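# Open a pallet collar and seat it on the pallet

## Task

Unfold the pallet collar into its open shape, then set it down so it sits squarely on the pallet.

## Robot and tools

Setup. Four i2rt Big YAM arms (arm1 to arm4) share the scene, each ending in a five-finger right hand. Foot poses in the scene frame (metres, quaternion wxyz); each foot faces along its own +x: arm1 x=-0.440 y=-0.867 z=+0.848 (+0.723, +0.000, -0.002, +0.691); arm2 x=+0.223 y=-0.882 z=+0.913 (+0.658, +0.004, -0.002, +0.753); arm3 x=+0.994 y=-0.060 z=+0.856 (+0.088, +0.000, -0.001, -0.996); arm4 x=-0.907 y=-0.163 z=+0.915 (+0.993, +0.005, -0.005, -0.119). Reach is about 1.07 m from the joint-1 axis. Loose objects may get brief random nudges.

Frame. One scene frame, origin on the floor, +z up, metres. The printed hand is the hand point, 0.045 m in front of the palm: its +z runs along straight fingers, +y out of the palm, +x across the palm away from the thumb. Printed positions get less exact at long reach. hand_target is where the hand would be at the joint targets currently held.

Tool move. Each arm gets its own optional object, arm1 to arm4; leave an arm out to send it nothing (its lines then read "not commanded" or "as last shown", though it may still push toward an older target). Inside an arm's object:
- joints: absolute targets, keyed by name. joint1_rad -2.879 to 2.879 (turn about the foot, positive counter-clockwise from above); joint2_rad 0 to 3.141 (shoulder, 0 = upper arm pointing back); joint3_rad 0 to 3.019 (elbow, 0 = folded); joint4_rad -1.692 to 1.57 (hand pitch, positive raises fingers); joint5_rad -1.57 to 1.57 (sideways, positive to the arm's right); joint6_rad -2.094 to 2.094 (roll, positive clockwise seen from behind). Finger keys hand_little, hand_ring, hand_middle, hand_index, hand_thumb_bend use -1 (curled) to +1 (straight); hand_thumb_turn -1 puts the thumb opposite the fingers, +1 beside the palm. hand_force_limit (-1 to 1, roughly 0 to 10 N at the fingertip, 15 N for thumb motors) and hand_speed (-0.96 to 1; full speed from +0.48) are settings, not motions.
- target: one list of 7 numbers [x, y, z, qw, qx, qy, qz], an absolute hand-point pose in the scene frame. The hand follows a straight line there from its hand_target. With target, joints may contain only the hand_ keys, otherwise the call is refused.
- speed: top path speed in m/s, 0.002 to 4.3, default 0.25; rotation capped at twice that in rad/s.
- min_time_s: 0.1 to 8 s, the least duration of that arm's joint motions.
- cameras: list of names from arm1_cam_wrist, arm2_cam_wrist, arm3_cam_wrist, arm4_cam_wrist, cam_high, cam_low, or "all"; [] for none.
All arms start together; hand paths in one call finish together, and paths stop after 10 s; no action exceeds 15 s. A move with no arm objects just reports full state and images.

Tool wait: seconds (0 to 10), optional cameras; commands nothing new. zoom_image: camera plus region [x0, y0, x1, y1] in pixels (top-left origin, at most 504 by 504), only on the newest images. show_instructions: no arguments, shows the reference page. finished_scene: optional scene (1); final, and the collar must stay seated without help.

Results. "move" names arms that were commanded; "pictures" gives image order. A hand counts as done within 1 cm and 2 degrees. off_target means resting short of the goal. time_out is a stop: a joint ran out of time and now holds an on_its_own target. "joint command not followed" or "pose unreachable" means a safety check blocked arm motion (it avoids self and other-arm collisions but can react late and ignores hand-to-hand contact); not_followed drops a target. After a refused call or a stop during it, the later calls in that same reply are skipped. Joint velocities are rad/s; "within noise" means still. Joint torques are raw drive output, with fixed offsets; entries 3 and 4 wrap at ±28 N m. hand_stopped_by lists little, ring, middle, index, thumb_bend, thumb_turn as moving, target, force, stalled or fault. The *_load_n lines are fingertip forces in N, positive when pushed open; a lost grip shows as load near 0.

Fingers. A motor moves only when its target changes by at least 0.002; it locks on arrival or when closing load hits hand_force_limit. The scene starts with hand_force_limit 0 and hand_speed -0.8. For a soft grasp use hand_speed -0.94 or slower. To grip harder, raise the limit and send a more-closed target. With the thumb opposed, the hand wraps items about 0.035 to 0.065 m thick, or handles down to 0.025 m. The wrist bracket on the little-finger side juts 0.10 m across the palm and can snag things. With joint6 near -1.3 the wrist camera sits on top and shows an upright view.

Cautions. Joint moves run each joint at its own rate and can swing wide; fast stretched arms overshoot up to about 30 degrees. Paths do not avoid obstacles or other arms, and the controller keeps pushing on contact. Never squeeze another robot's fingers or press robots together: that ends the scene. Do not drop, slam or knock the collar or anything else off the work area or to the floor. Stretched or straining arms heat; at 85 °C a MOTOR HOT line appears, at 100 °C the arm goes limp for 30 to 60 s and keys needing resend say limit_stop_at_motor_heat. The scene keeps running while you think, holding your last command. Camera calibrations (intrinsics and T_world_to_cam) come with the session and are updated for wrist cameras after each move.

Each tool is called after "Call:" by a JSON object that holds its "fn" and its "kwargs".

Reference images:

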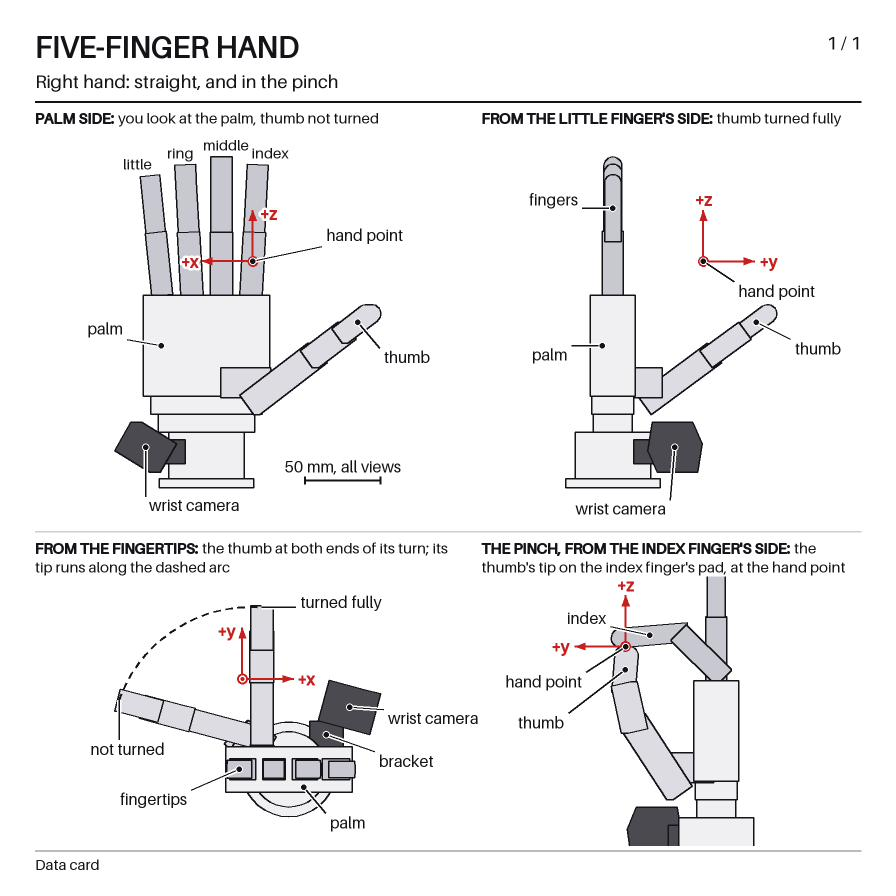

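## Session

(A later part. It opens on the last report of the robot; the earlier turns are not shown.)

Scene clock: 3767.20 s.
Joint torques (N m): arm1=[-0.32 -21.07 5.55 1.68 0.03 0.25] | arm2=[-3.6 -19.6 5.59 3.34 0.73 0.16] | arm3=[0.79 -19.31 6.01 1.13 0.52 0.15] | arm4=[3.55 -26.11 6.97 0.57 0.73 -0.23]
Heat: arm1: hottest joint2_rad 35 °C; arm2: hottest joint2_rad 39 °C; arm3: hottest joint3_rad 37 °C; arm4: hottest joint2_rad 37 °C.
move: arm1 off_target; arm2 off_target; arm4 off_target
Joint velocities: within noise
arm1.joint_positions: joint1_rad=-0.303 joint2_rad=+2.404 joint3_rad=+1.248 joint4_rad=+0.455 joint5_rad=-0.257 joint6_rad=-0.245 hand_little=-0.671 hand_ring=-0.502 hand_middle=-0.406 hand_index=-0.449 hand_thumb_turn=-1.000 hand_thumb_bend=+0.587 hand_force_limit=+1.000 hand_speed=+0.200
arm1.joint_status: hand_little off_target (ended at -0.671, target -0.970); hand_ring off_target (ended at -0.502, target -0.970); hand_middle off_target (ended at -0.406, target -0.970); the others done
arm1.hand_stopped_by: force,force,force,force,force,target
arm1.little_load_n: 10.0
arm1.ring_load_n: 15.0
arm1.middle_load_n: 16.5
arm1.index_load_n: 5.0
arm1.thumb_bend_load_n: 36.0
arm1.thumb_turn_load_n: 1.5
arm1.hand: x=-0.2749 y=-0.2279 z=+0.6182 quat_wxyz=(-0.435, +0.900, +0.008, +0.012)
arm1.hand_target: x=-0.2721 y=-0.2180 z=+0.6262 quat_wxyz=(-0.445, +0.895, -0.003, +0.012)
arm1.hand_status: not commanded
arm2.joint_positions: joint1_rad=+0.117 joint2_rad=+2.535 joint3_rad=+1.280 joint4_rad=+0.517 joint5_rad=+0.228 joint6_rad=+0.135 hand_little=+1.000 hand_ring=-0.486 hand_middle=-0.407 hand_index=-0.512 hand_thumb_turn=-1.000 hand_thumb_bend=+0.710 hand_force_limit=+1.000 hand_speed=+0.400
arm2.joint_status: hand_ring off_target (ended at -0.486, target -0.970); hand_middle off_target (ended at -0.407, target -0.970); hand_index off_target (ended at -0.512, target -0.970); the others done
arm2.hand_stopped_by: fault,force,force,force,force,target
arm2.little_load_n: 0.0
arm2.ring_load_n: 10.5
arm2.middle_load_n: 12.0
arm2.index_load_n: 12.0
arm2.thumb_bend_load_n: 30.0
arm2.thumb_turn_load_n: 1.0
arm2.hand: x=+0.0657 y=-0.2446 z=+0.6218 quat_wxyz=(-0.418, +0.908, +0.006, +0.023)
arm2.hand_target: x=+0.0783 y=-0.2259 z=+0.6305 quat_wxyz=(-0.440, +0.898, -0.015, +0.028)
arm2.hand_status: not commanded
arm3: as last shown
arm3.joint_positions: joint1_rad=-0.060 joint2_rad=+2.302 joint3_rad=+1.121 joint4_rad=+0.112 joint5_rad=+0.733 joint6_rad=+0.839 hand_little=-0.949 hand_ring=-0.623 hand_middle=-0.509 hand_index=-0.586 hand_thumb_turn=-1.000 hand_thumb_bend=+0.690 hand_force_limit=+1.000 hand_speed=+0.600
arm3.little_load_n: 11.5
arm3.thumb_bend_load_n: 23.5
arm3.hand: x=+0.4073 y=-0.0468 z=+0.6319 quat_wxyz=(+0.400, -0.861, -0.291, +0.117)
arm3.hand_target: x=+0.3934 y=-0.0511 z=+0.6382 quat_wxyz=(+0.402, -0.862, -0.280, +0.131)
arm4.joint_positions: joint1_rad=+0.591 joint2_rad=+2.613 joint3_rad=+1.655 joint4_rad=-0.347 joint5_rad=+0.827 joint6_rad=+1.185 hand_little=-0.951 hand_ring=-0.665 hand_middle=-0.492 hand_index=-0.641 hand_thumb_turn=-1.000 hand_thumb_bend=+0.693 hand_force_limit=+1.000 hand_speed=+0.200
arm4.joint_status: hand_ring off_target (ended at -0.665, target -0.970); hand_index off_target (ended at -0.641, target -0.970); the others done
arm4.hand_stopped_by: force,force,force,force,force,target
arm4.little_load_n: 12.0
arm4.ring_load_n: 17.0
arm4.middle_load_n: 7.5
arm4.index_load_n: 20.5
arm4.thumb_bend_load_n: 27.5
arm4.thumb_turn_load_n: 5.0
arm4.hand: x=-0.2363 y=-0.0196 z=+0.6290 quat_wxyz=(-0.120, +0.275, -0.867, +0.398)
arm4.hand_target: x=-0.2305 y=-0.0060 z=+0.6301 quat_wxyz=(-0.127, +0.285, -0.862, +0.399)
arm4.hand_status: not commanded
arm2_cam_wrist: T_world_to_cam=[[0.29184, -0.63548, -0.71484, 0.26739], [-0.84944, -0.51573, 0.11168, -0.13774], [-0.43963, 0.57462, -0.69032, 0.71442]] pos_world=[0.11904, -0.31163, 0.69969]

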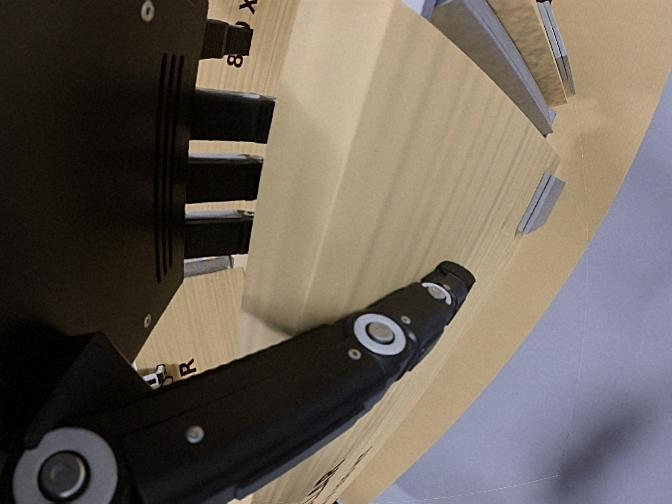

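Call:
{"fn": "move", "kwargs": {"arm1": {"target": [-0.270, -0.203, 0.690, -0.460, 0.888, -0.003, 0.012], "speed": 0.06}, "arm2": {"target": [0.078, -0.210, 0.690, -0.450, 0.893, -0.012, 0.026], "speed": 0.06}, "arm3": {"target": [0.376, -0.046, 0.715, 0.4019, -0.862, -0.2801, 0.1306], "speed": 0.06}, "arm4": {"target": [-0.219, -0.008, 0.695, 0.127, -0.285, 0.862, -0.399], "speed": 0.06}, "cameras": ["arm1_cam_wrist", "arm3_cam_wrist", "arm4_cam_wrist", "cam_high", "cam_low"]}}

Scene clock: 3784.03 s.
Joint torques (N m): arm1=[-0.38 -29.33 4.57 1.29 -0.35 0.44] | arm2=[-4.13 -26.46 5.31 2.58 0.65 0] | arm3=[-0.38 -30.04 5.45 -0.77 1.42 -0.1] | arm4=[2.67 -36.19 5 -1.85 0.83 -0.32]
Heat: arm1: hottest joint2_rad 35 °C; arm2: hottest joint2_rad 38 °C; arm3: hottest joint2_rad 37 °C; arm4: hottest joint2_rad 38 °C.
move: arm1 off_target; arm2 off_target; arm3 off_target; arm4 off_target
Joint velocities: within noise
arm1.joint_positions: joint1_rad=-0.303 joint2_rad=+2.381 joint3_rad=+1.245 joint4_rad=+0.396 joint5_rad=-0.255 joint6_rad=-0.254 hand_little=-0.671 hand_ring=-0.502 hand_middle=-0.406 hand_index=-0.449 hand_thumb_turn=-1.000 hand_thumb_bend=+0.587 hand_force_limit=+1.000 hand_speed=+0.200
arm1.joint_status: not commanded
arm1.hand_stopped_by: force,force,force,force,force,target
arm1.little_load_n: 2.5
arm1.ring_load_n: 11.5
arm1.middle_load_n: 15.0
arm1.index_load_n: 5.0
arm1.thumb_bend_load_n: 35.5
arm1.thumb_turn_load_n: 1.5
arm1.hand: x=-0.2763 y=-0.2346 z=+0.6223 quat_wxyz=(-0.417, +0.909, +0.009, +0.009)
arm1.hand_target: x=-0.2704 y=-0.2034 z=+0.6870 quat_wxyz=(-0.460, +0.888, -0.002, +0.011)
arm1.hand_status: off_target (0.075 m and 5.6 deg from the pose sent, 0.076 m and 3.5 deg at the start)
arm2.joint_positions: joint1_rad=+0.117 joint2_rad=+2.496 joint3_rad=+1.249 joint4_rad=+0.469 joint5_rad=+0.223 joint6_rad=+0.135 hand_little=+1.000 hand_ring=-0.487 hand_middle=-0.407 hand_index=-0.512 hand_thumb_turn=-1.000 hand_thumb_bend=+0.710 hand_force_limit=+1.000 hand_speed=+0.400
arm2.joint_status: not commanded
arm2.hand_stopped_by: fault,force,force,force,force,target
arm2.little_load_n: 0.0
arm2.ring_load_n: 3.5
arm2.middle_load_n: 10.0
arm2.index_load_n: 11.0
arm2.thumb_bend_load_n: 29.5
arm2.thumb_turn_load_n: 3.5
arm2.hand: x=+0.0681 y=-0.2575 z=+0.6298 quat_wxyz=(-0.400, +0.916, +0.010, +0.025)
arm2.hand_target: x=+0.0787 y=-0.2117 z=+0.6889 quat_wxyz=(-0.450, +0.893, -0.012, +0.027)
arm2.hand_status: off_target (0.077 m and 6.8 deg from the pose sent, 0.077 m and 4.5 deg at the start)
arm3.joint_positions: joint1_rad=-0.052 joint2_rad=+2.262 joint3_rad=+1.139 joint4_rad=+0.005 joint5_rad=+0.707 joint6_rad=+0.853 hand_little=-0.949 hand_ring=-0.623 hand_middle=-0.509 hand_index=-0.586 hand_thumb_turn=-1.000 hand_thumb_bend=+0.690 hand_force_limit=+1.000 hand_speed=+0.600
arm3.joint_status: not commanded
arm3.hand_stopped_by: force,force,force,force,force,target
arm3.little_load_n: 9.5
arm3.ring_load_n: 9.5
arm3.middle_load_n: 16.0
arm3.index_load_n: 10.5
arm3.thumb_bend_load_n: 22.0
arm3.thumb_turn_load_n: 1.0
arm3.hand: x=+0.4075 y=-0.0566 z=+0.6462 quat_wxyz=(+0.383, -0.867, -0.302, +0.103)
arm3.hand_target: x=+0.3770 y=-0.0456 z=+0.7108 quat_wxyz=(+0.402, -0.862, -0.280, +0.131)
arm3.hand_status: off_target (0.076 m and 4.6 deg from the pose sent, 0.089 m and 2.0 deg at the start)
arm4.joint_positions: joint1_rad=+0.589 joint2_rad=+2.610 joint3_rad=+1.655 joint4_rad=-0.357 joint5_rad=+0.824 joint6_rad=+1.180 hand_little=-0.951 hand_ring=-0.665 hand_middle=-0.492 hand_index=-0.641 hand_thumb_turn=-1.000 hand_thumb_bend=+0.693 hand_force_limit=+1.000 hand_speed=+0.200
arm4.joint_status: not commanded
arm4.hand_stopped_by: force,force,force,force,force,target
arm4.little_load_n: 14.0
arm4.ring_load_n: 18.5
arm4.middle_load_n: 8.5
arm4.index_load_n: 20.5
arm4.thumb_bend_load_n: 26.0
arm4.thumb_turn_load_n: 4.0
arm4.hand: x=-0.2377 y=-0.0205 z=+0.6296 quat_wxyz=(-0.116, +0.278, -0.867, +0.397)
arm4.hand_target: x=-0.2184 y=-0.0084 z=+0.6909 quat_wxyz=(-0.128, +0.285, -0.862, +0.399)
arm4.hand_status: off_target (0.069 m and 1.6 deg from the pose sent, 0.069 m and 1.5 deg at the start)
arm1_cam_wrist: T_world_to_cam=[[0.28826, -0.58464, -0.75835, 0.4197], [-0.81535, -0.56514, 0.12576, -0.4361], [-0.5021, 0.58207, -0.6396, 0.51387]] pos_world=[-0.21854, -0.30019, 0.70179]
arm3_cam_wrist: T_world_to_cam=[[0.68184, -0.31405, -0.66065, 0.12592], [-0.28922, -0.9453, 0.15087, -0.03956], [-0.6719, 0.08821, -0.73537, 0.8696]] pos_world=[0.48698, -0.07456, 0.72864]
arm4_cam_wrist: T_world_to_cam=[[-0.61847, 0.3449, -0.70608, 0.30067], [0.38358, 0.91671, 0.1118, 0.04111], [0.68583, -0.20169, -0.69926, 0.71294]] pos_world=[-0.31877, 0.00241, 0.70623]

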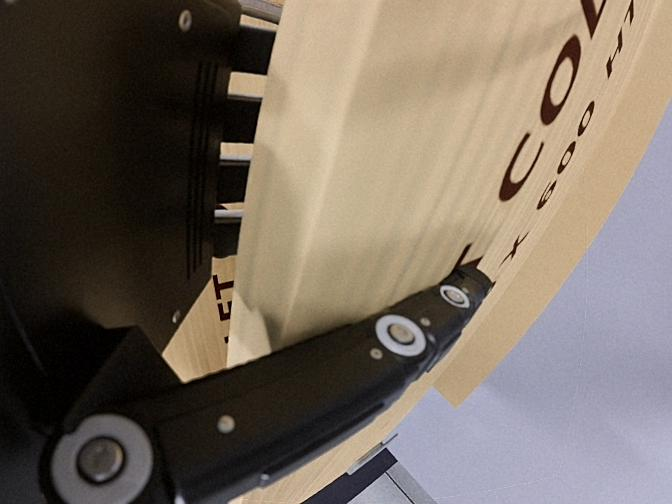

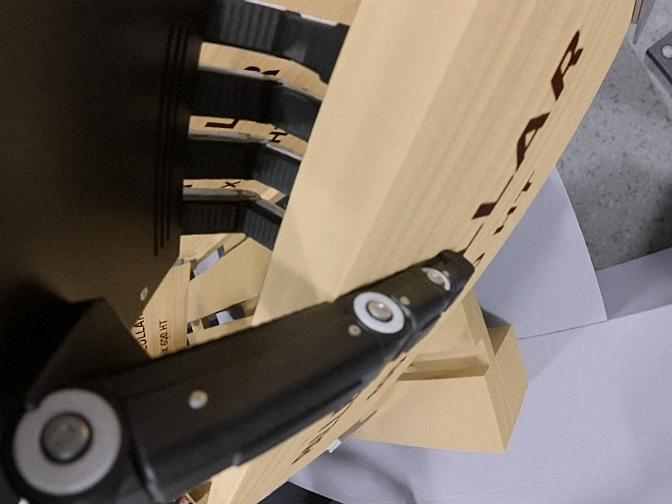

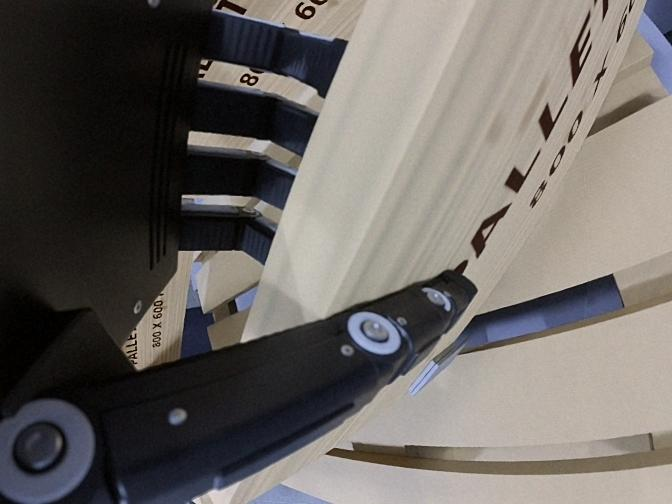

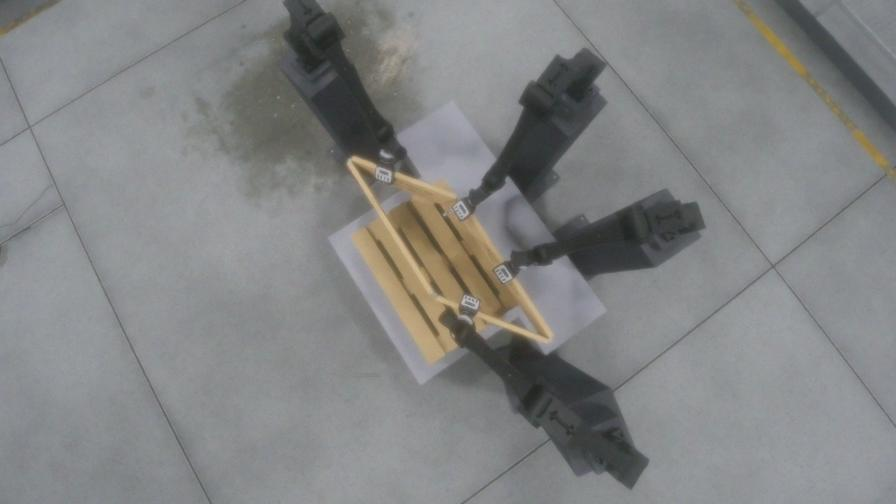

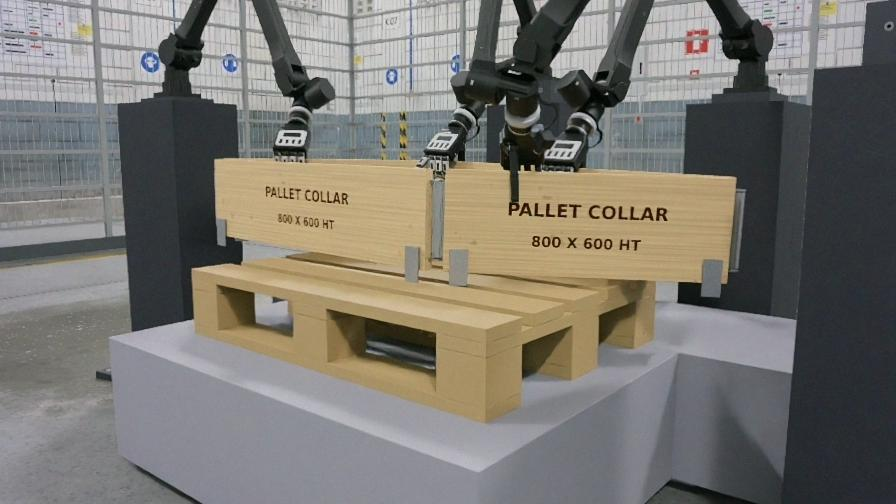

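Call:
{"fn": "move", "kwargs": {"arm1": {"target": [-0.268, -0.185, 0.710, -0.465, 0.885, -0.003, 0.012], "speed": 0.06}, "arm2": {"target": [0.078, -0.185, 0.705, -0.455, 0.890, -0.012, 0.026], "speed": 0.06}, "arm3": {"target": [0.373, -0.040, 0.722, 0.4019, -0.862, -0.2801, 0.1306], "speed": 0.06}, "arm4": {"target": [-0.212, -0.005, 0.735, 0.127, -0.285, 0.862, -0.399], "speed": 0.06}, "cameras": ["cam_high", "cam_low"]}}

Call:
{"fn": "zoom_image", "kwargs": {"camera": "cam_high", "region": [440, 180, 570, 350]}}

Call:
{"fn": "zoom_image", "kwargs": {"camera": "cam_high", "region": [335, 140, 485, 310]}}

Scene clock: 3790.00 s.
Joint torques (N m): arm1=[0.38 -29.8 7.25 1.35 -0.32 0.53] | arm2=[-4.89 -26.23 8.77 2.37 0.85 -0.13] | arm3=[-1.14 -29.98 5.61 -0.62 1.49 -0.29] | arm4=[2.73 -40 5.23 -2.7 0.54 -0.35]
Heat: arm1: hottest joint2_rad 36 °C; arm2: hottest joint2_rad 38 °C; arm3: hottest joint2_rad 37 °C; arm4: hottest joint2_rad 38 °C.
move: arm1 off_target; arm2 off_target; arm3 off_target; arm4 off_target
Joint velocities: within noise
arm1.joint_positions: joint1_rad=-0.303 joint2_rad=+2.356 joint3_rad=+1.245 joint4_rad=+0.347 joint5_rad=-0.255 joint6_rad=-0.254 hand_little=-0.671 hand_ring=-0.502 hand_middle=-0.406 hand_index=-0.449 hand_thumb_turn=-1.000 hand_thumb_bend=+0.587 hand_force_limit=+1.000 hand_speed=+0.200
arm1.joint_status: not commanded
arm1.hand_stopped_by: force,force,force,force,force,target
arm1.little_load_n: 1.0
arm1.ring_load_n: 10.5
arm1.middle_load_n: 14.5
arm1.index_load_n: 5.0
arm1.thumb_bend_load_n: 36.0
arm1.thumb_turn_load_n: 2.0
arm1.hand: x=-0.2771 y=-0.2366 z=+0.6309 quat_wxyz=(-0.407, +0.913, +0.007, +0.005)
arm1.hand_target: x=-0.2692 y=-0.1881 z=+0.7088 quat_wxyz=(-0.465, +0.885, -0.002, +0.010)
arm1.hand_status: off_target (0.095 m and 7.5 deg from the pose sent, 0.101 m and 6.2 deg at the start)
arm2.joint_positions: joint1_rad=+0.117 joint2_rad=+2.476 joint3_rad=+1.249 joint4_rad=+0.429 joint5_rad=+0.215 joint6_rad=+0.139 hand_little=+1.000 hand_ring=-0.487 hand_middle=-0.407 hand_index=-0.512 hand_thumb_turn=-1.000 hand_thumb_bend=+0.710 hand_force_limit=+1.000 hand_speed=+0.400
arm2.joint_status: not commanded
arm2.hand_stopped_by: fault,force,force,force,force,target
arm2.little_load_n: -0.5
arm2.ring_load_n: 3.0
arm2.middle_load_n: 9.5
arm2.index_load_n: 10.5
arm2.thumb_bend_load_n: 29.0
arm2.thumb_turn_load_n: 3.5
arm2.hand: x=+0.0661 y=-0.2588 z=+0.6362 quat_wxyz=(-0.391, +0.920, +0.011, +0.023)
arm2.hand_target: x=+0.0796 y=-0.1916 z=+0.7062 quat_wxyz=(-0.455, +0.890, -0.012, +0.027)
arm2.hand_status: off_target (0.102 m and 8.6 deg from the pose sent, 0.105 m and 7.4 deg at the start; pose on its path clipped on 21 of 41 steps)
arm3.joint_positions: joint1_rad=-0.054 joint2_rad=+2.257 joint3_rad=+1.141 joint4_rad=-0.001 joint5_rad=+0.700 joint6_rad=+0.858 hand_little=-0.949 hand_ring=-0.623 hand_middle=-0.509 hand_index=-0.586 hand_thumb_turn=-1.000 hand_thumb_bend=+0.690 hand_force_limit=+1.000 hand_speed=+0.600
arm3.joint_status: not commanded
arm3.hand_stopped_by: force,force,force,force,force,target
arm3.little_load_n: 11.0
arm3.ring_load_n: 10.0
arm3.middle_load_n: 16.0
arm3.index_load_n: 10.5
arm3.thumb_bend_load_n: 22.0
arm3.thumb_turn_load_n: 0.5
arm3.hand: x=+0.4054 y=-0.0577 z=+0.6484 quat_wxyz=(+0.380, -0.868, -0.301, +0.106)
arm3.hand_target: x=+0.3742 y=-0.0396 z=+0.7172 quat_wxyz=(+0.403, -0.862, -0.279, +0.131)
arm3.hand_status: off_target (0.082 m and 4.5 deg from the pose sent, 0.085 m and 4.6 deg at the start)
arm4.joint_positions: joint1_rad=+0.588 joint2_rad=+2.600 joint3_rad=+1.655 joint4_rad=-0.385 joint5_rad=+0.830 joint6_rad=+1.180 hand_little=-0.951 hand_ring=-0.664 hand_middle=-0.492 hand_index=-0.641 hand_thumb_turn=-1.000 hand_thumb_bend=+0.693 hand_force_limit=+1.000 hand_speed=+0.200
arm4.joint_status: not commanded
arm4.hand_stopped_by: force,force,force,force,force,target
arm4.little_load_n: 14.0
arm4.ring_load_n: 19.5
arm4.middle_load_n: 9.5
arm4.index_load_n: 20.5
arm4.thumb_bend_load_n: 25.5
arm4.thumb_turn_load_n: 3.5
arm4.hand: x=-0.2398 y=-0.0231 z=+0.6350 quat_wxyz=(-0.108, +0.281, -0.866, +0.400)
arm4.hand_target: x=-0.2126 y=-0.0071 z=+0.7218 quat_wxyz=(-0.129, +0.285, -0.862, +0.400)
arm4.hand_status: off_target (0.105 m and 2.3 deg from the pose sent, 0.110 m and 1.6 deg at the start; pose on its path clipped on 22 of 41 steps)

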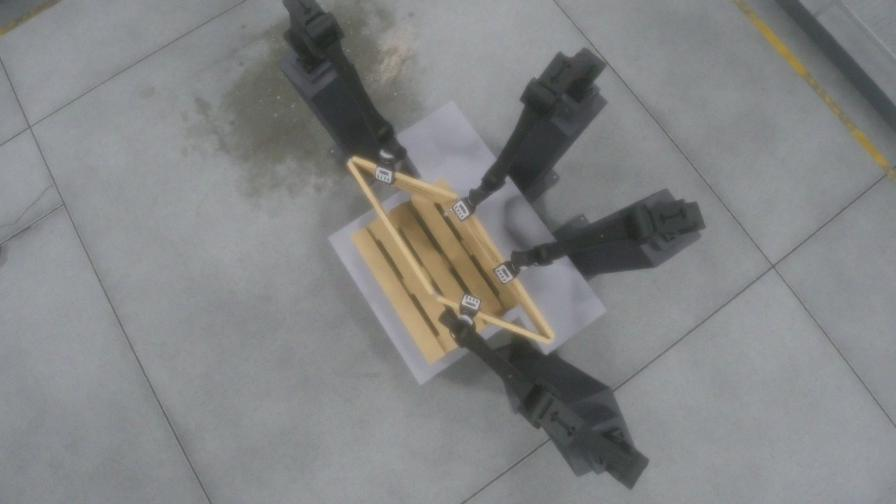

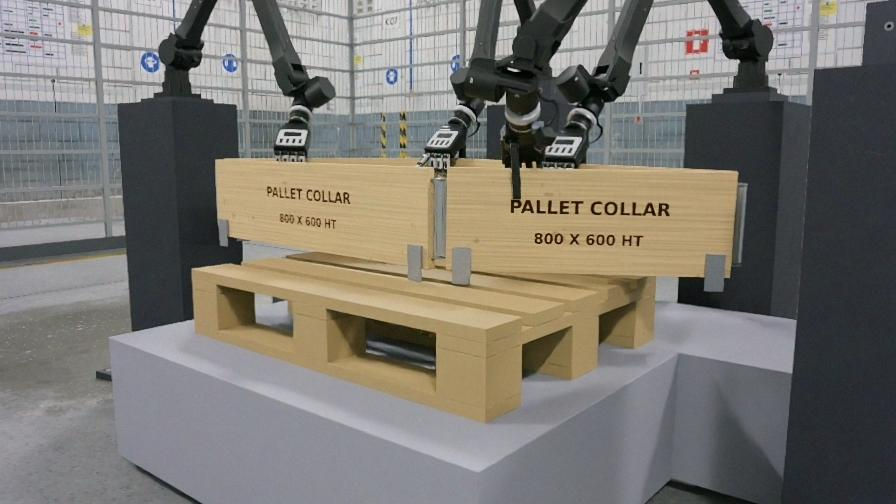

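Scaled by 2.965 from the camera's image (finer frame: 1280x720).

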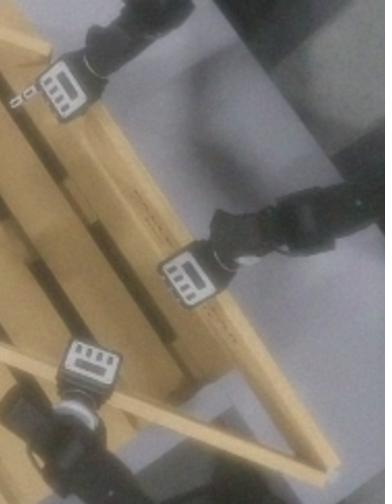

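Scaled by 2.965 from the camera's image (finer frame: 1280x720).

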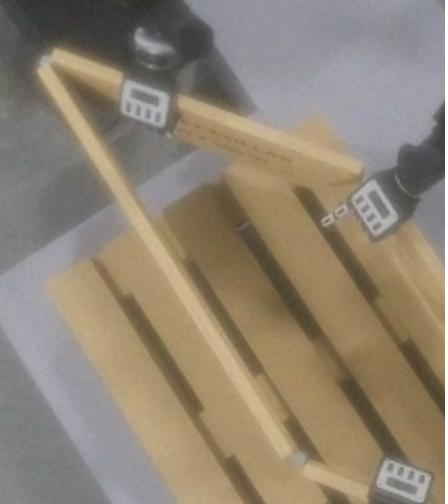

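Call:
{"fn": "move", "kwargs": {"arm2": {"joints": {"joint1_rad": 0.06, "joint2_rad": 2.44, "joint3_rad": 1.34, "joint4_rad": 0.583}, "min_time_s": 1.5}, "arm4": {"joints": {"joint2_rad": 2.402, "joint3_rad": 1.66, "joint4_rad": -0.588}, "min_time_s": 1.5}, "cameras": ["cam_high", "cam_low", "arm4_cam_wrist"]}}

Scene clock: 3826.30 s.
Joint torques (N m): arm1=[-0.38 -27.75 7.23 1.39 -0.14 0.39] | arm2=[-6.71 -23.59 11.21 4.86 1.25 -0.13] | arm3=[-0.44 -29.98 5.56 -0.64 0.87 -0.22] | arm4=[3.08 -41.93 5.44 -3.71 1.02 -0.69]
Heat: arm1: hottest joint2_rad 39 °C; arm2: hottest joint2_rad 42 °C; arm3: hottest joint2_rad 39 °C; arm4: hottest joint2_rad 42 °C.
move: arm2 time_out; arm4 time_out
Joint velocities: within noise
arm1, arm3: as last shown
arm1.joint_positions: joint1_rad=-0.295 joint2_rad=+2.338 joint3_rad=+1.250 joint4_rad=+0.346 joint5_rad=-0.260 joint6_rad=-0.239 hand_little=-0.671 hand_ring=-0.502 hand_middle=-0.406 hand_index=-0.449 hand_thumb_turn=-1.000 hand_thumb_bend=+0.587 hand_force_limit=+1.000 hand_speed=+0.200
arm1.little_load_n: 2.0
arm1.ring_load_n: 11.5
arm1.middle_load_n: 14.0
arm1.index_load_n: 3.5
arm1.hand: x=-0.2814 y=-0.2269 z=+0.6440 quat_wxyz=(-0.417, +0.909, +0.007, +0.002)
arm1.hand_target: x=-0.2692 y=-0.1883 z=+0.7086 quat_wxyz=(-0.465, +0.885, -0.002, +0.010)
arm2.joint_positions: joint1_rad=+0.117 joint2_rad=+2.487 joint3_rad=+1.256 joint4_rad=+0.510 joint5_rad=+0.205 joint6_rad=+0.141 hand_little=+1.000 hand_ring=-0.487 hand_middle=-0.407 hand_index=-0.512 hand_thumb_turn=-1.000 hand_thumb_bend=+0.710 hand_force_limit=+1.000 hand_speed=+0.400
arm2.joint_status: joint1_rad time_out (moved +0.000 of -0.057); joint4_rad time_out (moved +0.081 of +0.154); the others done
arm2.hand_stopped_by: fault,force,force,force,force,target
arm2.little_load_n: 0.0
arm2.ring_load_n: 6.5
arm2.middle_load_n: 11.5
arm2.index_load_n: 13.5
arm2.thumb_bend_load_n: 30.5
arm2.thumb_turn_load_n: 2.5
arm2.on_its_own: joint1_rad reads +0.117 and still pushes toward +0.060 since a time_out; joint4_rad reads +0.510 and still pushes toward +0.583 since a time_out; joint5_rad reads +0.205 and still pushes toward +0.236 since a time_out
arm2.hand: x=+0.0596 y=-0.2416 z=+0.6447 quat_wxyz=(-0.424, +0.905, +0.007, +0.009)
arm2.hand_target: x=+0.0886 y=-0.1560 z=+0.7189 quat_wxyz=(-0.513, +0.858, -0.031, +0.019)
arm2.hand_status: not commanded
arm3.joint_positions: joint1_rad=-0.066 joint2_rad=+2.253 joint3_rad=+1.143 joint4_rad=-0.001 joint5_rad=+0.716 joint6_rad=+0.858 hand_little=-0.949 hand_ring=-0.623 hand_middle=-0.509 hand_index=-0.586 hand_thumb_turn=-1.000 hand_thumb_bend=+0.690 hand_force_limit=+1.000 hand_speed=+0.600
arm3.little_load_n: 10.5
arm3.ring_load_n: 10.5
arm3.index_load_n: 10.0
arm3.thumb_bend_load_n: 21.5
arm3.thumb_turn_load_n: 0.0
arm3.hand: x=+0.4033 y=-0.0472 z=+0.6522 quat_wxyz=(+0.388, -0.868, -0.292, +0.103)
arm4.joint_positions: joint1_rad=+0.585 joint2_rad=+2.558 joint3_rad=+1.655 joint4_rad=-0.475 joint5_rad=+0.820 joint6_rad=+1.217 hand_little=-0.951 hand_ring=-0.664 hand_middle=-0.492 hand_index=-0.641 hand_thumb_turn=-1.000 hand_thumb_bend=+0.693 hand_force_limit=+1.000 hand_speed=+0.200
arm4.joint_status: joint2_rad time_out (moved -0.042 of -0.198); joint4_rad time_out (moved -0.090 of -0.203); the others done
arm4.hand_stopped_by: force,force,force,force,force,target
arm4.little_load_n: 16.0
arm4.ring_load_n: 20.5
arm4.middle_load_n: 9.5
arm4.index_load_n: 20.0
arm4.thumb_bend_load_n: 26.0
arm4.thumb_turn_load_n: 2.5
arm4.on_its_own: joint2_rad reads +2.558 and still pushes toward +2.402 since a time_out; joint4_rad reads -0.475 and still pushes toward -0.588 since a time_out; joint6_rad reads +1.217 and still pushes toward +1.151 since a time_out
arm4.hand: x=-0.2425 y=-0.0248 z=+0.6564 quat_wxyz=(-0.093, +0.274, -0.872, +0.394)
arm4.hand_target: x=-0.2218 y=-0.0107 z=+0.7540 quat_wxyz=(-0.104, +0.297, -0.861, +0.400)
arm4.hand_status: not commanded
pictures: arm4_cam_wrist, cam_high, cam_low
arm4_cam_wrist: T_world_to_cam=[[-0.6367, 0.35915, -0.68237, 0.29843], [0.41225, 0.90637, 0.09239, 0.06328], [0.65166, -0.22249, -0.72514, 0.74222]] pos_world=[-0.31975, 0.0006, 0.73601]

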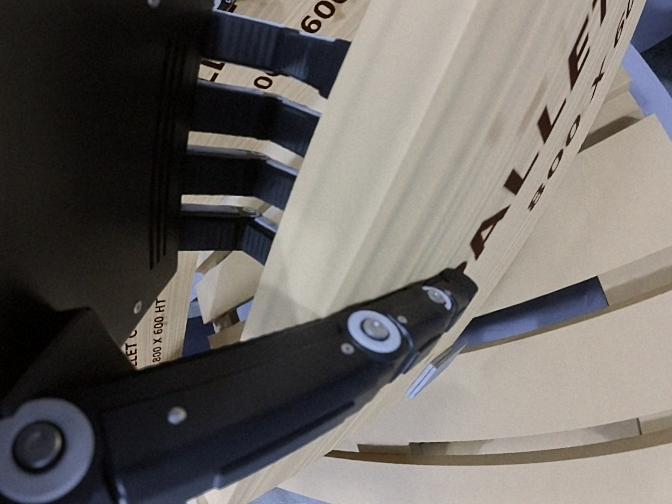

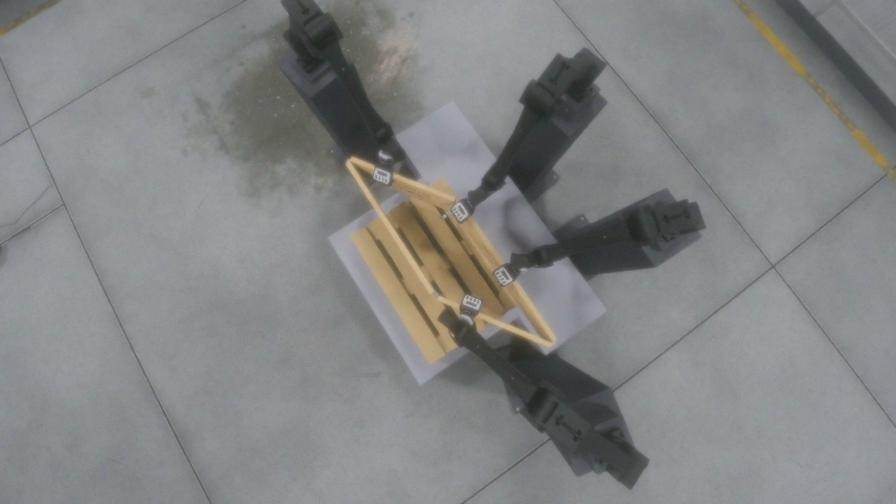

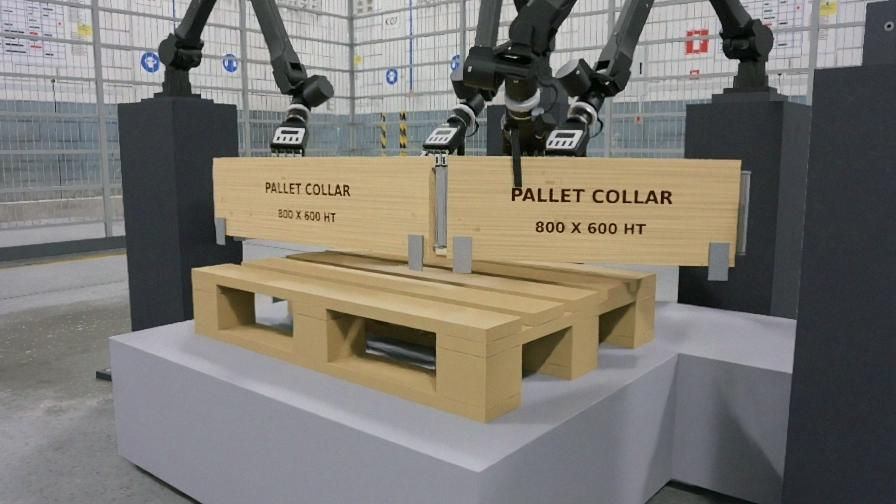

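Call:
{"fn": "move", "kwargs": {"arm1": {"target": [-0.231, -0.187, 0.712, -0.465, 0.885, -0.004, 0.008], "speed": 0.06}, "arm2": {"target": [0.123, -0.170, 0.711, -0.465, 0.885, -0.006, 0.016], "speed": 0.06}, "arm3": {"target": [0.351, 0.014, 0.722, 0.3731, -0.8002, -0.4255, 0.1984], "speed": 0.06}, "arm4": {"target": [-0.250, 0.053, 0.757, 0.1786, -0.383, 0.8214, -0.383], "speed": 0.06}, "cameras": ["all"]}}

Scene clock: 3866.90 s.
Joint torques (N m): arm1=[-1.26 -27.34 9.13 1.55 -0.34 0.75] | arm2=[-6.48 -26.11 8.38 2.55 0.86 -0.11] | arm3=[0.09 -28.86 4.62 0.91 -0.22 -0.57] | arm4=[3.43 -39.77 2.95 -0.73 0.96 -0.43]
Heat: arm1: hottest joint2_rad 39 °C; arm2: hottest joint2_rad 41 °C; arm3: hottest joint2_rad 41 °C; arm4: hottest joint2_rad 43 °C.
move: arm1 off_target; arm2 off_target; arm3 off_target; arm4 off_target
Joint velocities: within noise
arm1.joint_positions: joint1_rad=-0.351 joint2_rad=+2.338 joint3_rad=+1.266 joint4_rad=+0.297 joint5_rad=-0.311 joint6_rad=-0.307 hand_little=-0.671 hand_ring=-0.502 hand_middle=-0.406 hand_index=-0.450 hand_thumb_turn=-1.000 hand_thumb_bend=+0.588 hand_force_limit=+1.000 hand_speed=+0.200
arm1.joint_status: not commanded
arm1.hand_stopped_by: force,force,force,force,force,target
arm1.little_load_n: 2.0
arm1.ring_load_n: 11.5
arm1.middle_load_n: 13.0
arm1.index_load_n: 0.0
arm1.thumb_bend_load_n: 37.5
arm1.thumb_turn_load_n: 0.5
arm1.hand: x=-0.2523 y=-0.2385 z=+0.6435 quat_wxyz=(-0.409, +0.912, +0.020, -0.001)
arm1.hand_target: x=-0.2322 y=-0.1911 z=+0.7131 quat_wxyz=(-0.466, +0.885, -0.002, +0.007)
arm1.hand_status: off_target (0.088 m and 7.7 deg from the pose sent, 0.093 m and 6.3 deg at the start)
arm2.joint_positions: joint1_rad=+0.053 joint2_rad=+2.475 joint3_rad=+1.256 joint4_rad=+0.462 joint5_rad=+0.125 joint6_rad=+0.081 hand_little=+1.000 hand_ring=-0.487 hand_middle=-0.407 hand_index=-0.512 hand_thumb_turn=-1.000 hand_thumb_bend=+0.713 hand_force_limit=+1.000 hand_speed=+0.400
arm2.joint_status: not commanded
arm2.hand_stopped_by: fault,force,force,force,force,target
arm2.little_load_n: 0.0
arm2.ring_load_n: 3.0
arm2.middle_load_n: 6.0
arm2.index_load_n: 6.0
arm2.thumb_bend_load_n: 30.5
arm2.thumb_turn_load_n: 2.5
arm2.hand: x=+0.0902 y=-0.2428 z=+0.6432 quat_wxyz=(-0.403, +0.915, +0.023, +0.002)
arm2.hand_target: x=+0.1234 y=-0.1789 z=+0.7095 quat_wxyz=(-0.465, +0.885, -0.006, +0.018)
arm2.hand_status: off_target (0.105 m and 8.7 deg from the pose sent, 0.117 m and 5.5 deg at the start; pose on its path clipped on 107 of 107 steps)
arm3.joint_positions: joint1_rad=-0.242 joint2_rad=+2.253 joint3_rad=+1.121 joint4_rad=+0.264 joint5_rad=+0.410 joint6_rad=+0.416 hand_little=-0.950 hand_ring=-0.623 hand_middle=-0.509 hand_index=-0.585 hand_thumb_turn=-1.000 hand_thumb_bend=+0.690 hand_force_limit=+1.000 hand_speed=+0.600
arm3.joint_status: not commanded
arm3.hand_stopped_by: force,force,force,force,force,target
arm3.little_load_n: 0.5
arm3.ring_load_n: 8.5
arm3.middle_load_n: 23.0
arm3.index_load_n: 20.5
arm3.thumb_bend_load_n: 17.5
arm3.thumb_turn_load_n: 9.5
arm3.hand: x=+0.3779 y=+0.0097 z=+0.6558 quat_wxyz=(+0.349, -0.823, -0.416, +0.167)
arm3.hand_target: x=+0.3511 y=+0.0144 z=+0.7182 quat_wxyz=(+0.375, -0.800, -0.424, +0.198)
arm3.hand_status: off_target (0.072 m and 5.3 deg from the pose sent, 0.107 m and 20.5 deg at the start)
arm4.joint_positions: joint1_rad=+0.662 joint2_rad=+2.506 joint3_rad=+1.486 joint4_rad=-0.188 joint5_rad=+0.766 joint6_rad=+0.986 hand_little=-0.951 hand_ring=-0.664 hand_middle=-0.492 hand_index=-0.641 hand_thumb_turn=-1.000 hand_thumb_bend=+0.693 hand_force_limit=+1.000 hand_speed=+0.200
arm4.joint_status: not commanded
arm4.hand_stopped_by: force,force,force,force,force,target
arm4.little_load_n: 12.5
arm4.ring_load_n: 19.5
arm4.middle_load_n: 9.5
arm4.index_load_n: 20.5
arm4.thumb_bend_load_n: 26.0
arm4.thumb_turn_load_n: 3.5
arm4.hand: x=-0.2744 y=+0.0282 z=+0.6517 quat_wxyz=(-0.143, +0.379, -0.832, +0.378)
arm4.hand_target: x=-0.2511 y=+0.0498 z=+0.7374 quat_wxyz=(-0.179, +0.382, -0.821, +0.383)
arm4.hand_status: off_target (0.111 m and 4.3 deg from the pose sent, 0.127 m and 16.9 deg at the start; pose on its path clipped on 107 of 107 steps)
pictures: arm1_cam_wrist, arm2_cam_wrist, arm3_cam_wrist, arm4_cam_wrist, cam_high, cam_low
arm1_cam_wrist: T_world_to_cam=[[0.29877, -0.58967, -0.75035, 0.42284], [-0.79756, -0.58605, 0.143, -0.43287], [-0.52407, 0.55572, -0.64539, 0.53366]] pos_world=[-0.1919, -0.30092, 0.7236]
arm2_cam_wrist: T_world_to_cam=[[0.306, -0.64543, -0.69985, 0.26332], [-0.8208, -0.5513, 0.14955, -0.15397], [-0.48235, 0.52868, -0.69846, 0.73679]] pos_world=[0.14844, -0.30446, 0.72193]
arm3_cam_wrist: T_world_to_cam=[[0.73806, -0.14106, -0.65982, 0.14977], [-0.01503, -0.9811, 0.19294, -0.11776], [-0.67456, -0.13248, -0.72623, 0.84813]] pos_world=[0.45981, 0.01795, 0.73748]
arm4_cam_wrist: T_world_to_cam=[[-0.70319, 0.19627, -0.68337, 0.24283], [0.17733, 0.97918, 0.09875, -0.04186], [0.68853, -0.05175, -0.72336, 0.77558]] pos_world=[-0.35583, 0.03346, 0.73111]

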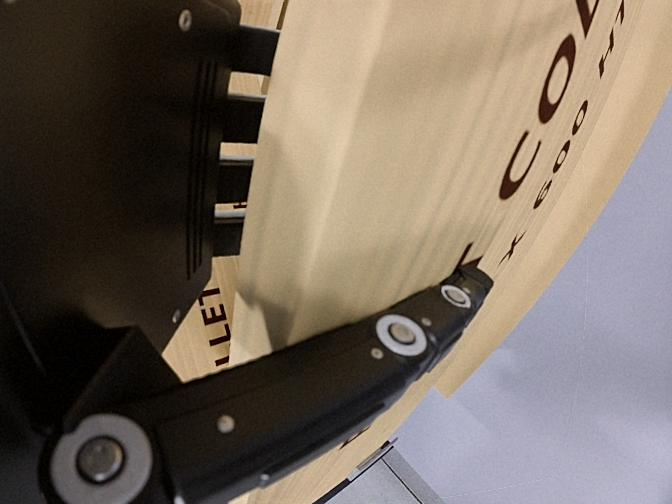

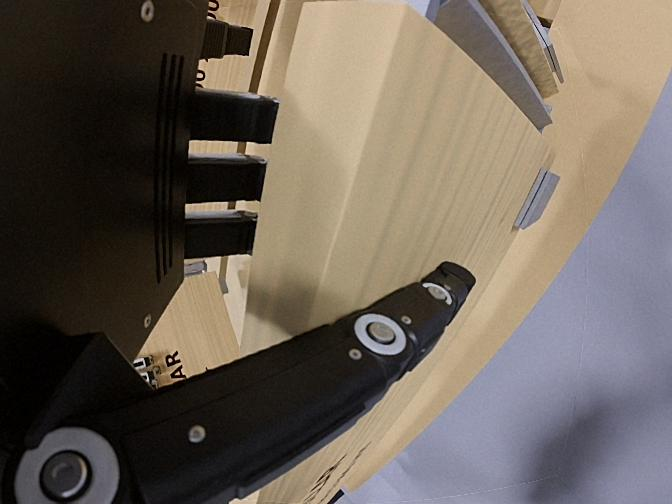

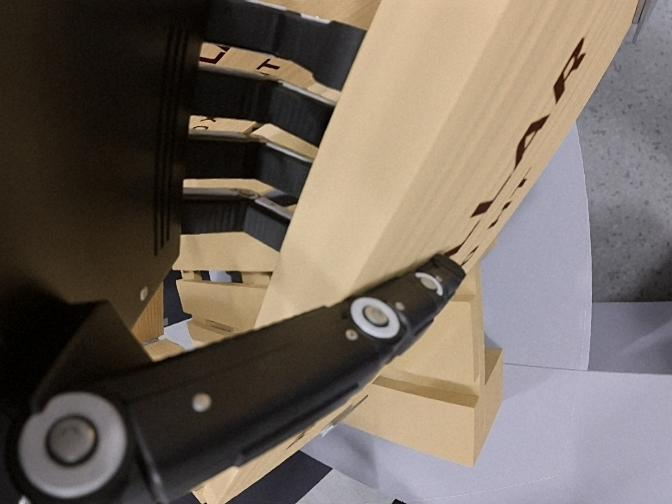

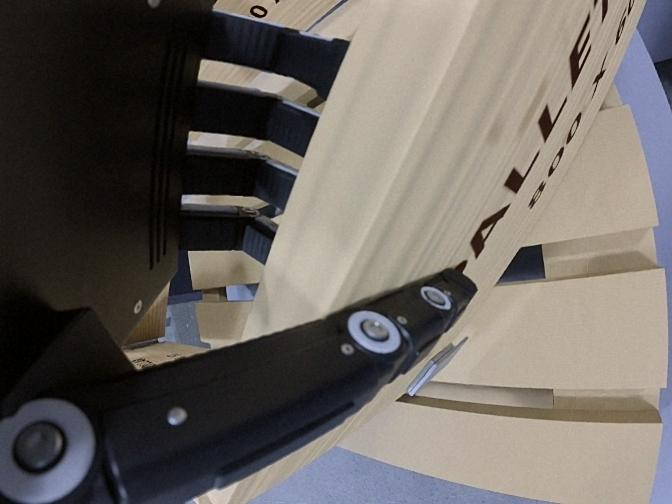

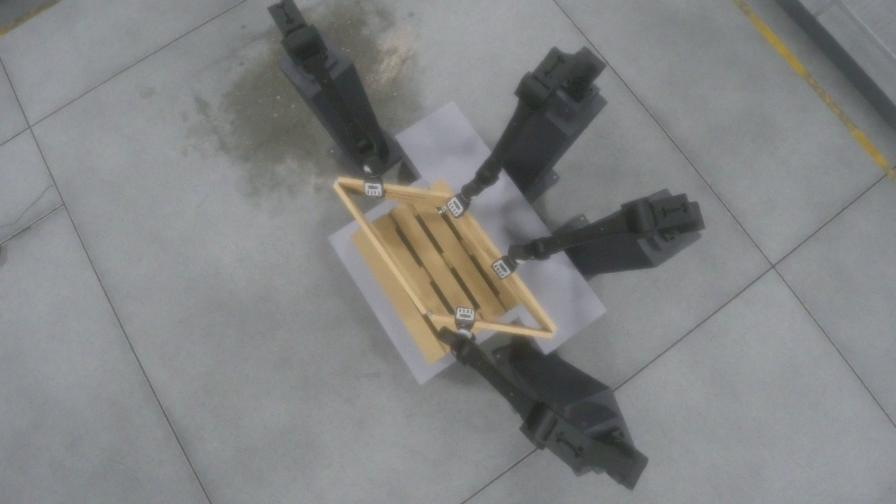

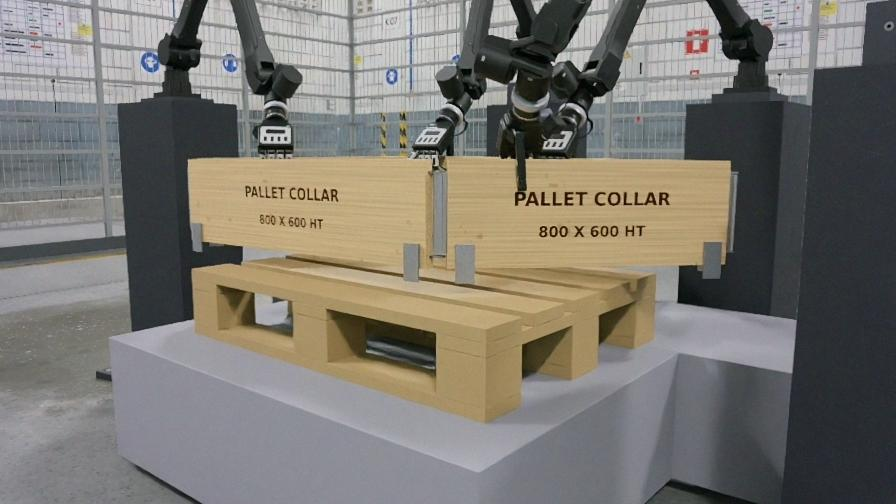

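Call:
{"fn": "move", "kwargs": {"arm1": {"target": [-0.175, -0.179, 0.714, -0.468, 0.8837, -0.002, 0.006], "speed": 0.06}, "arm2": {"target": [0.176, -0.176, 0.712, -0.468, 0.8837, -0.006, 0.012], "speed": 0.06}, "arm3": {"target": [0.331, 0.047, 0.719, 0.3564, -0.7644, -0.487, 0.2271], "speed": 0.06}, "arm4": {"target": [-0.279, 0.130, 0.745, 0.2271, -0.487, 0.7644, -0.3564], "speed": 0.06}, "cameras": ["arm3_cam_wrist", "arm4_cam_wrist", "cam_high", "cam_low"]}}

Scene clock: 3886.20 s.
Joint torques (N m): arm1=[-0.97 -26.58 10.85 1.76 -0.52 0.78] | arm2=[-6.18 -25.82 7.12 3.92 0.58 -0.06] | arm3=[1.26 -28.04 7.06 0.77 -0.35 -0.01] | arm4=[4.89 -39.06 2.88 -0.2 0.21 -0.55]
Heat: arm1: hottest joint2_rad 39 °C; arm2: hottest joint2_rad 40 °C; arm3: hottest joint2_rad 42 °C; arm4: hottest joint2_rad 44 °C.
move: arm1 off_target; arm2 off_target; arm3 off_target; arm4 off_target
Joint velocities: within noise
arm1.joint_positions: joint1_rad=-0.430 joint2_rad=+2.362 joint3_rad=+1.354 joint4_rad=+0.212 joint5_rad=-0.376 joint6_rad=-0.361 hand_little=-0.672 hand_ring=-0.502 hand_middle=-0.406 hand_index=-0.450 hand_thumb_turn=-1.000 hand_thumb_bend=+0.588 hand_force_limit=+1.000 hand_speed=+0.200
arm1.joint_status: not commanded
arm1.hand_stopped_by: force,force,force,force,force,target
arm1.little_load_n: 1.5
arm1.ring_load_n: 11.0
arm1.middle_load_n: 13.5
arm1.index_load_n: 1.5
arm1.thumb_bend_load_n: 37.0
arm1.thumb_turn_load_n: 1.0
arm1.hand: x=-0.2016 y=-0.2348 z=+0.6480 quat_wxyz=(-0.410, +0.912, +0.019, -0.006)
arm1.hand_target: x=-0.1770 y=-0.1845 z=+0.7169 quat_wxyz=(-0.468, +0.884, +0.000, +0.005)
arm1.hand_status: off_target (0.090 m and 7.9 deg from the pose sent, 0.120 m and 7.9 deg at the start)
arm2.joint_positions: joint1_rad=-0.042 joint2_rad=+2.464 joint3_rad=+1.237 joint4_rad=+0.462 joint5_rad=+0.048 joint6_rad=+0.025 hand_little=+1.000 hand_ring=-0.487 hand_middle=-0.407 hand_index=-0.512 hand_thumb_turn=-1.000 hand_thumb_bend=+0.713 hand_force_limit=+1.000 hand_speed=+0.400
arm2.joint_status: not commanded
arm2.hand_stopped_by: fault,force,force,force,force,target
arm2.little_load_n: 0.0
arm2.ring_load_n: 1.0
arm2.middle_load_n: 5.0
arm2.index_load_n: 6.5
arm2.thumb_bend_load_n: 30.0
arm2.thumb_turn_load_n: 3.0
arm2.hand: x=+0.1407 y=-0.2437 z=+0.6436 quat_wxyz=(-0.396, +0.918, +0.021, -0.003)
arm2.hand_target: x=+0.1765 y=-0.1830 z=+0.7114 quat_wxyz=(-0.468, +0.884, -0.006, +0.014)
arm2.hand_status: off_target (0.102 m and 9.8 deg from the pose sent, 0.129 m and 9.0 deg at the start; pose on its path clipped on 53 of 85 steps)
arm3.joint_positions: joint1_rad=-0.342 joint2_rad=+2.273 joint3_rad=+1.155 joint4_rad=+0.298 joint5_rad=+0.226 joint6_rad=+0.184 hand_little=-0.950 hand_ring=-0.623 hand_middle=-0.509 hand_index=-0.585 hand_thumb_turn=-1.000 hand_thumb_bend=+0.690 hand_force_limit=+1.000 hand_speed=+0.600
arm3.joint_status: not commanded
arm3.hand_stopped_by: force,force,force,force,force,target
arm3.little_load_n: 0.0
arm3.ring_load_n: 12.0
arm3.middle_load_n: 25.5
arm3.index_load_n: 20.5
arm3.thumb_bend_load_n: 19.5
arm3.thumb_turn_load_n: 5.0
arm3.hand: x=+0.3711 y=+0.0470 z=+0.6526 quat_wxyz=(+0.329, -0.781, -0.496, +0.188)
arm3.hand_target: x=+0.3326 y=+0.0468 z=+0.7172 quat_wxyz=(+0.357, -0.764, -0.487, +0.227)
arm3.hand_status: off_target (0.078 m and 5.9 deg from the pose sent, 0.087 m and 12.6 deg at the start)
arm4.joint_positions: joint1_rad=+0.748 joint2_rad=+2.494 joint3_rad=+1.427 joint4_rad=-0.023 joint5_rad=+0.699 joint6_rad=+0.812 hand_little=-0.952 hand_ring=-0.664 hand_middle=-0.492 hand_index=-0.641 hand_thumb_turn=-1.000 hand_thumb_bend=+0.693 hand_force_limit=+1.000 hand_speed=+0.200
arm4.joint_status: not commanded
arm4.hand_stopped_by: force,force,force,force,force,target
arm4.little_load_n: 4.5
arm4.ring_load_n: 18.0
arm4.middle_load_n: 10.0
arm4.index_load_n: 22.5
arm4.thumb_bend_load_n: 25.0
arm4.thumb_turn_load_n: 7.0
arm4.hand: x=-0.2958 y=+0.0925 z=+0.6504 quat_wxyz=(-0.187, +0.472, -0.784, +0.357)
arm4.hand_target: x=-0.2781 y=+0.1280 z=+0.7335 quat_wxyz=(-0.227, +0.486, -0.765, +0.357)
arm4.hand_status: off_target (0.103 m and 5.4 deg from the pose sent, 0.138 m and 17.7 deg at the start; pose on its path clipped on 43 of 85 steps)
arm3_cam_wrist: T_world_to_cam=[[0.7672, 0.00467, -0.64139, 0.12818], [0.16318, -0.96849, 0.18813, -0.14424], [-0.6203, -0.249, -0.74379, 0.84293]] pos_world=[0.44807, 0.0696, 0.73631]
arm4_cam_wrist: T_world_to_cam=[[-0.72969, 0.03378, -0.68294, 0.22128], [-0.05179, 0.99318, 0.10447, -0.17364], [0.68181, 0.1116, -0.72297, 0.77533]] pos_world=[-0.37616, 0.07845, 0.7298]

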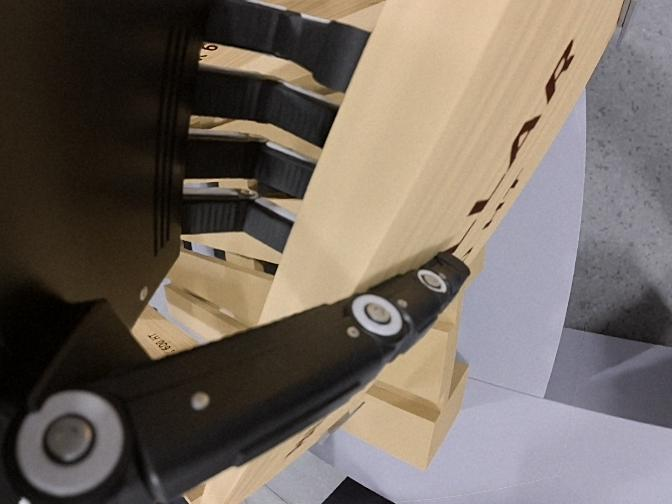

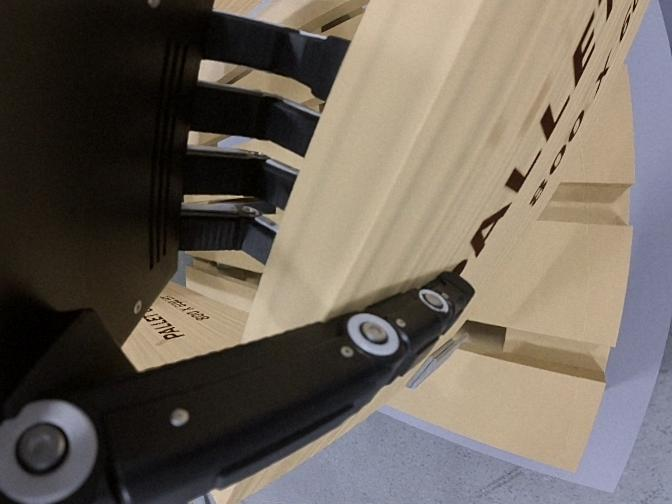

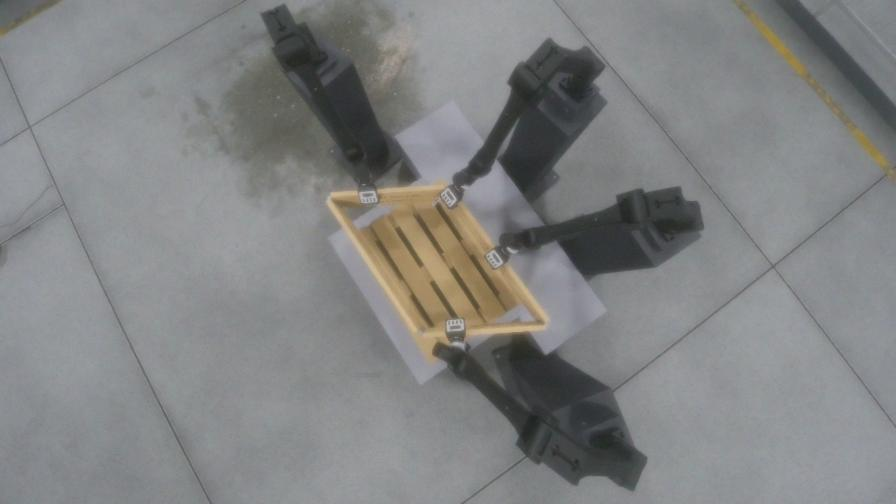

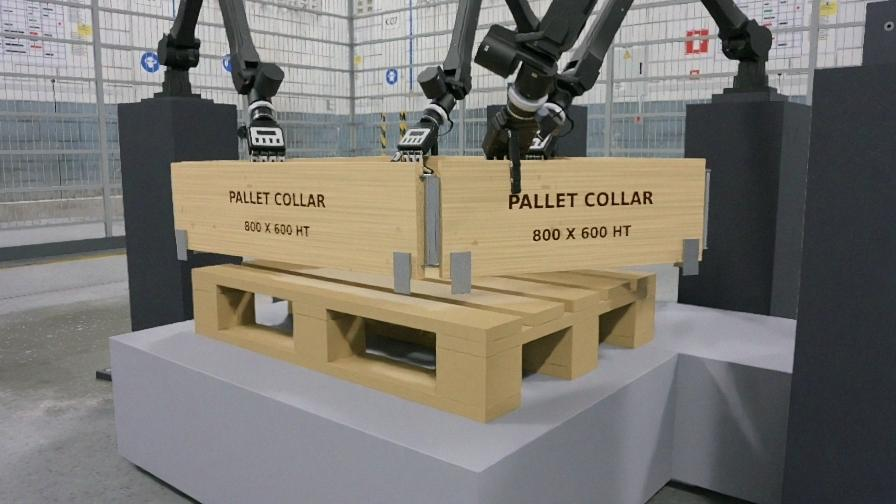

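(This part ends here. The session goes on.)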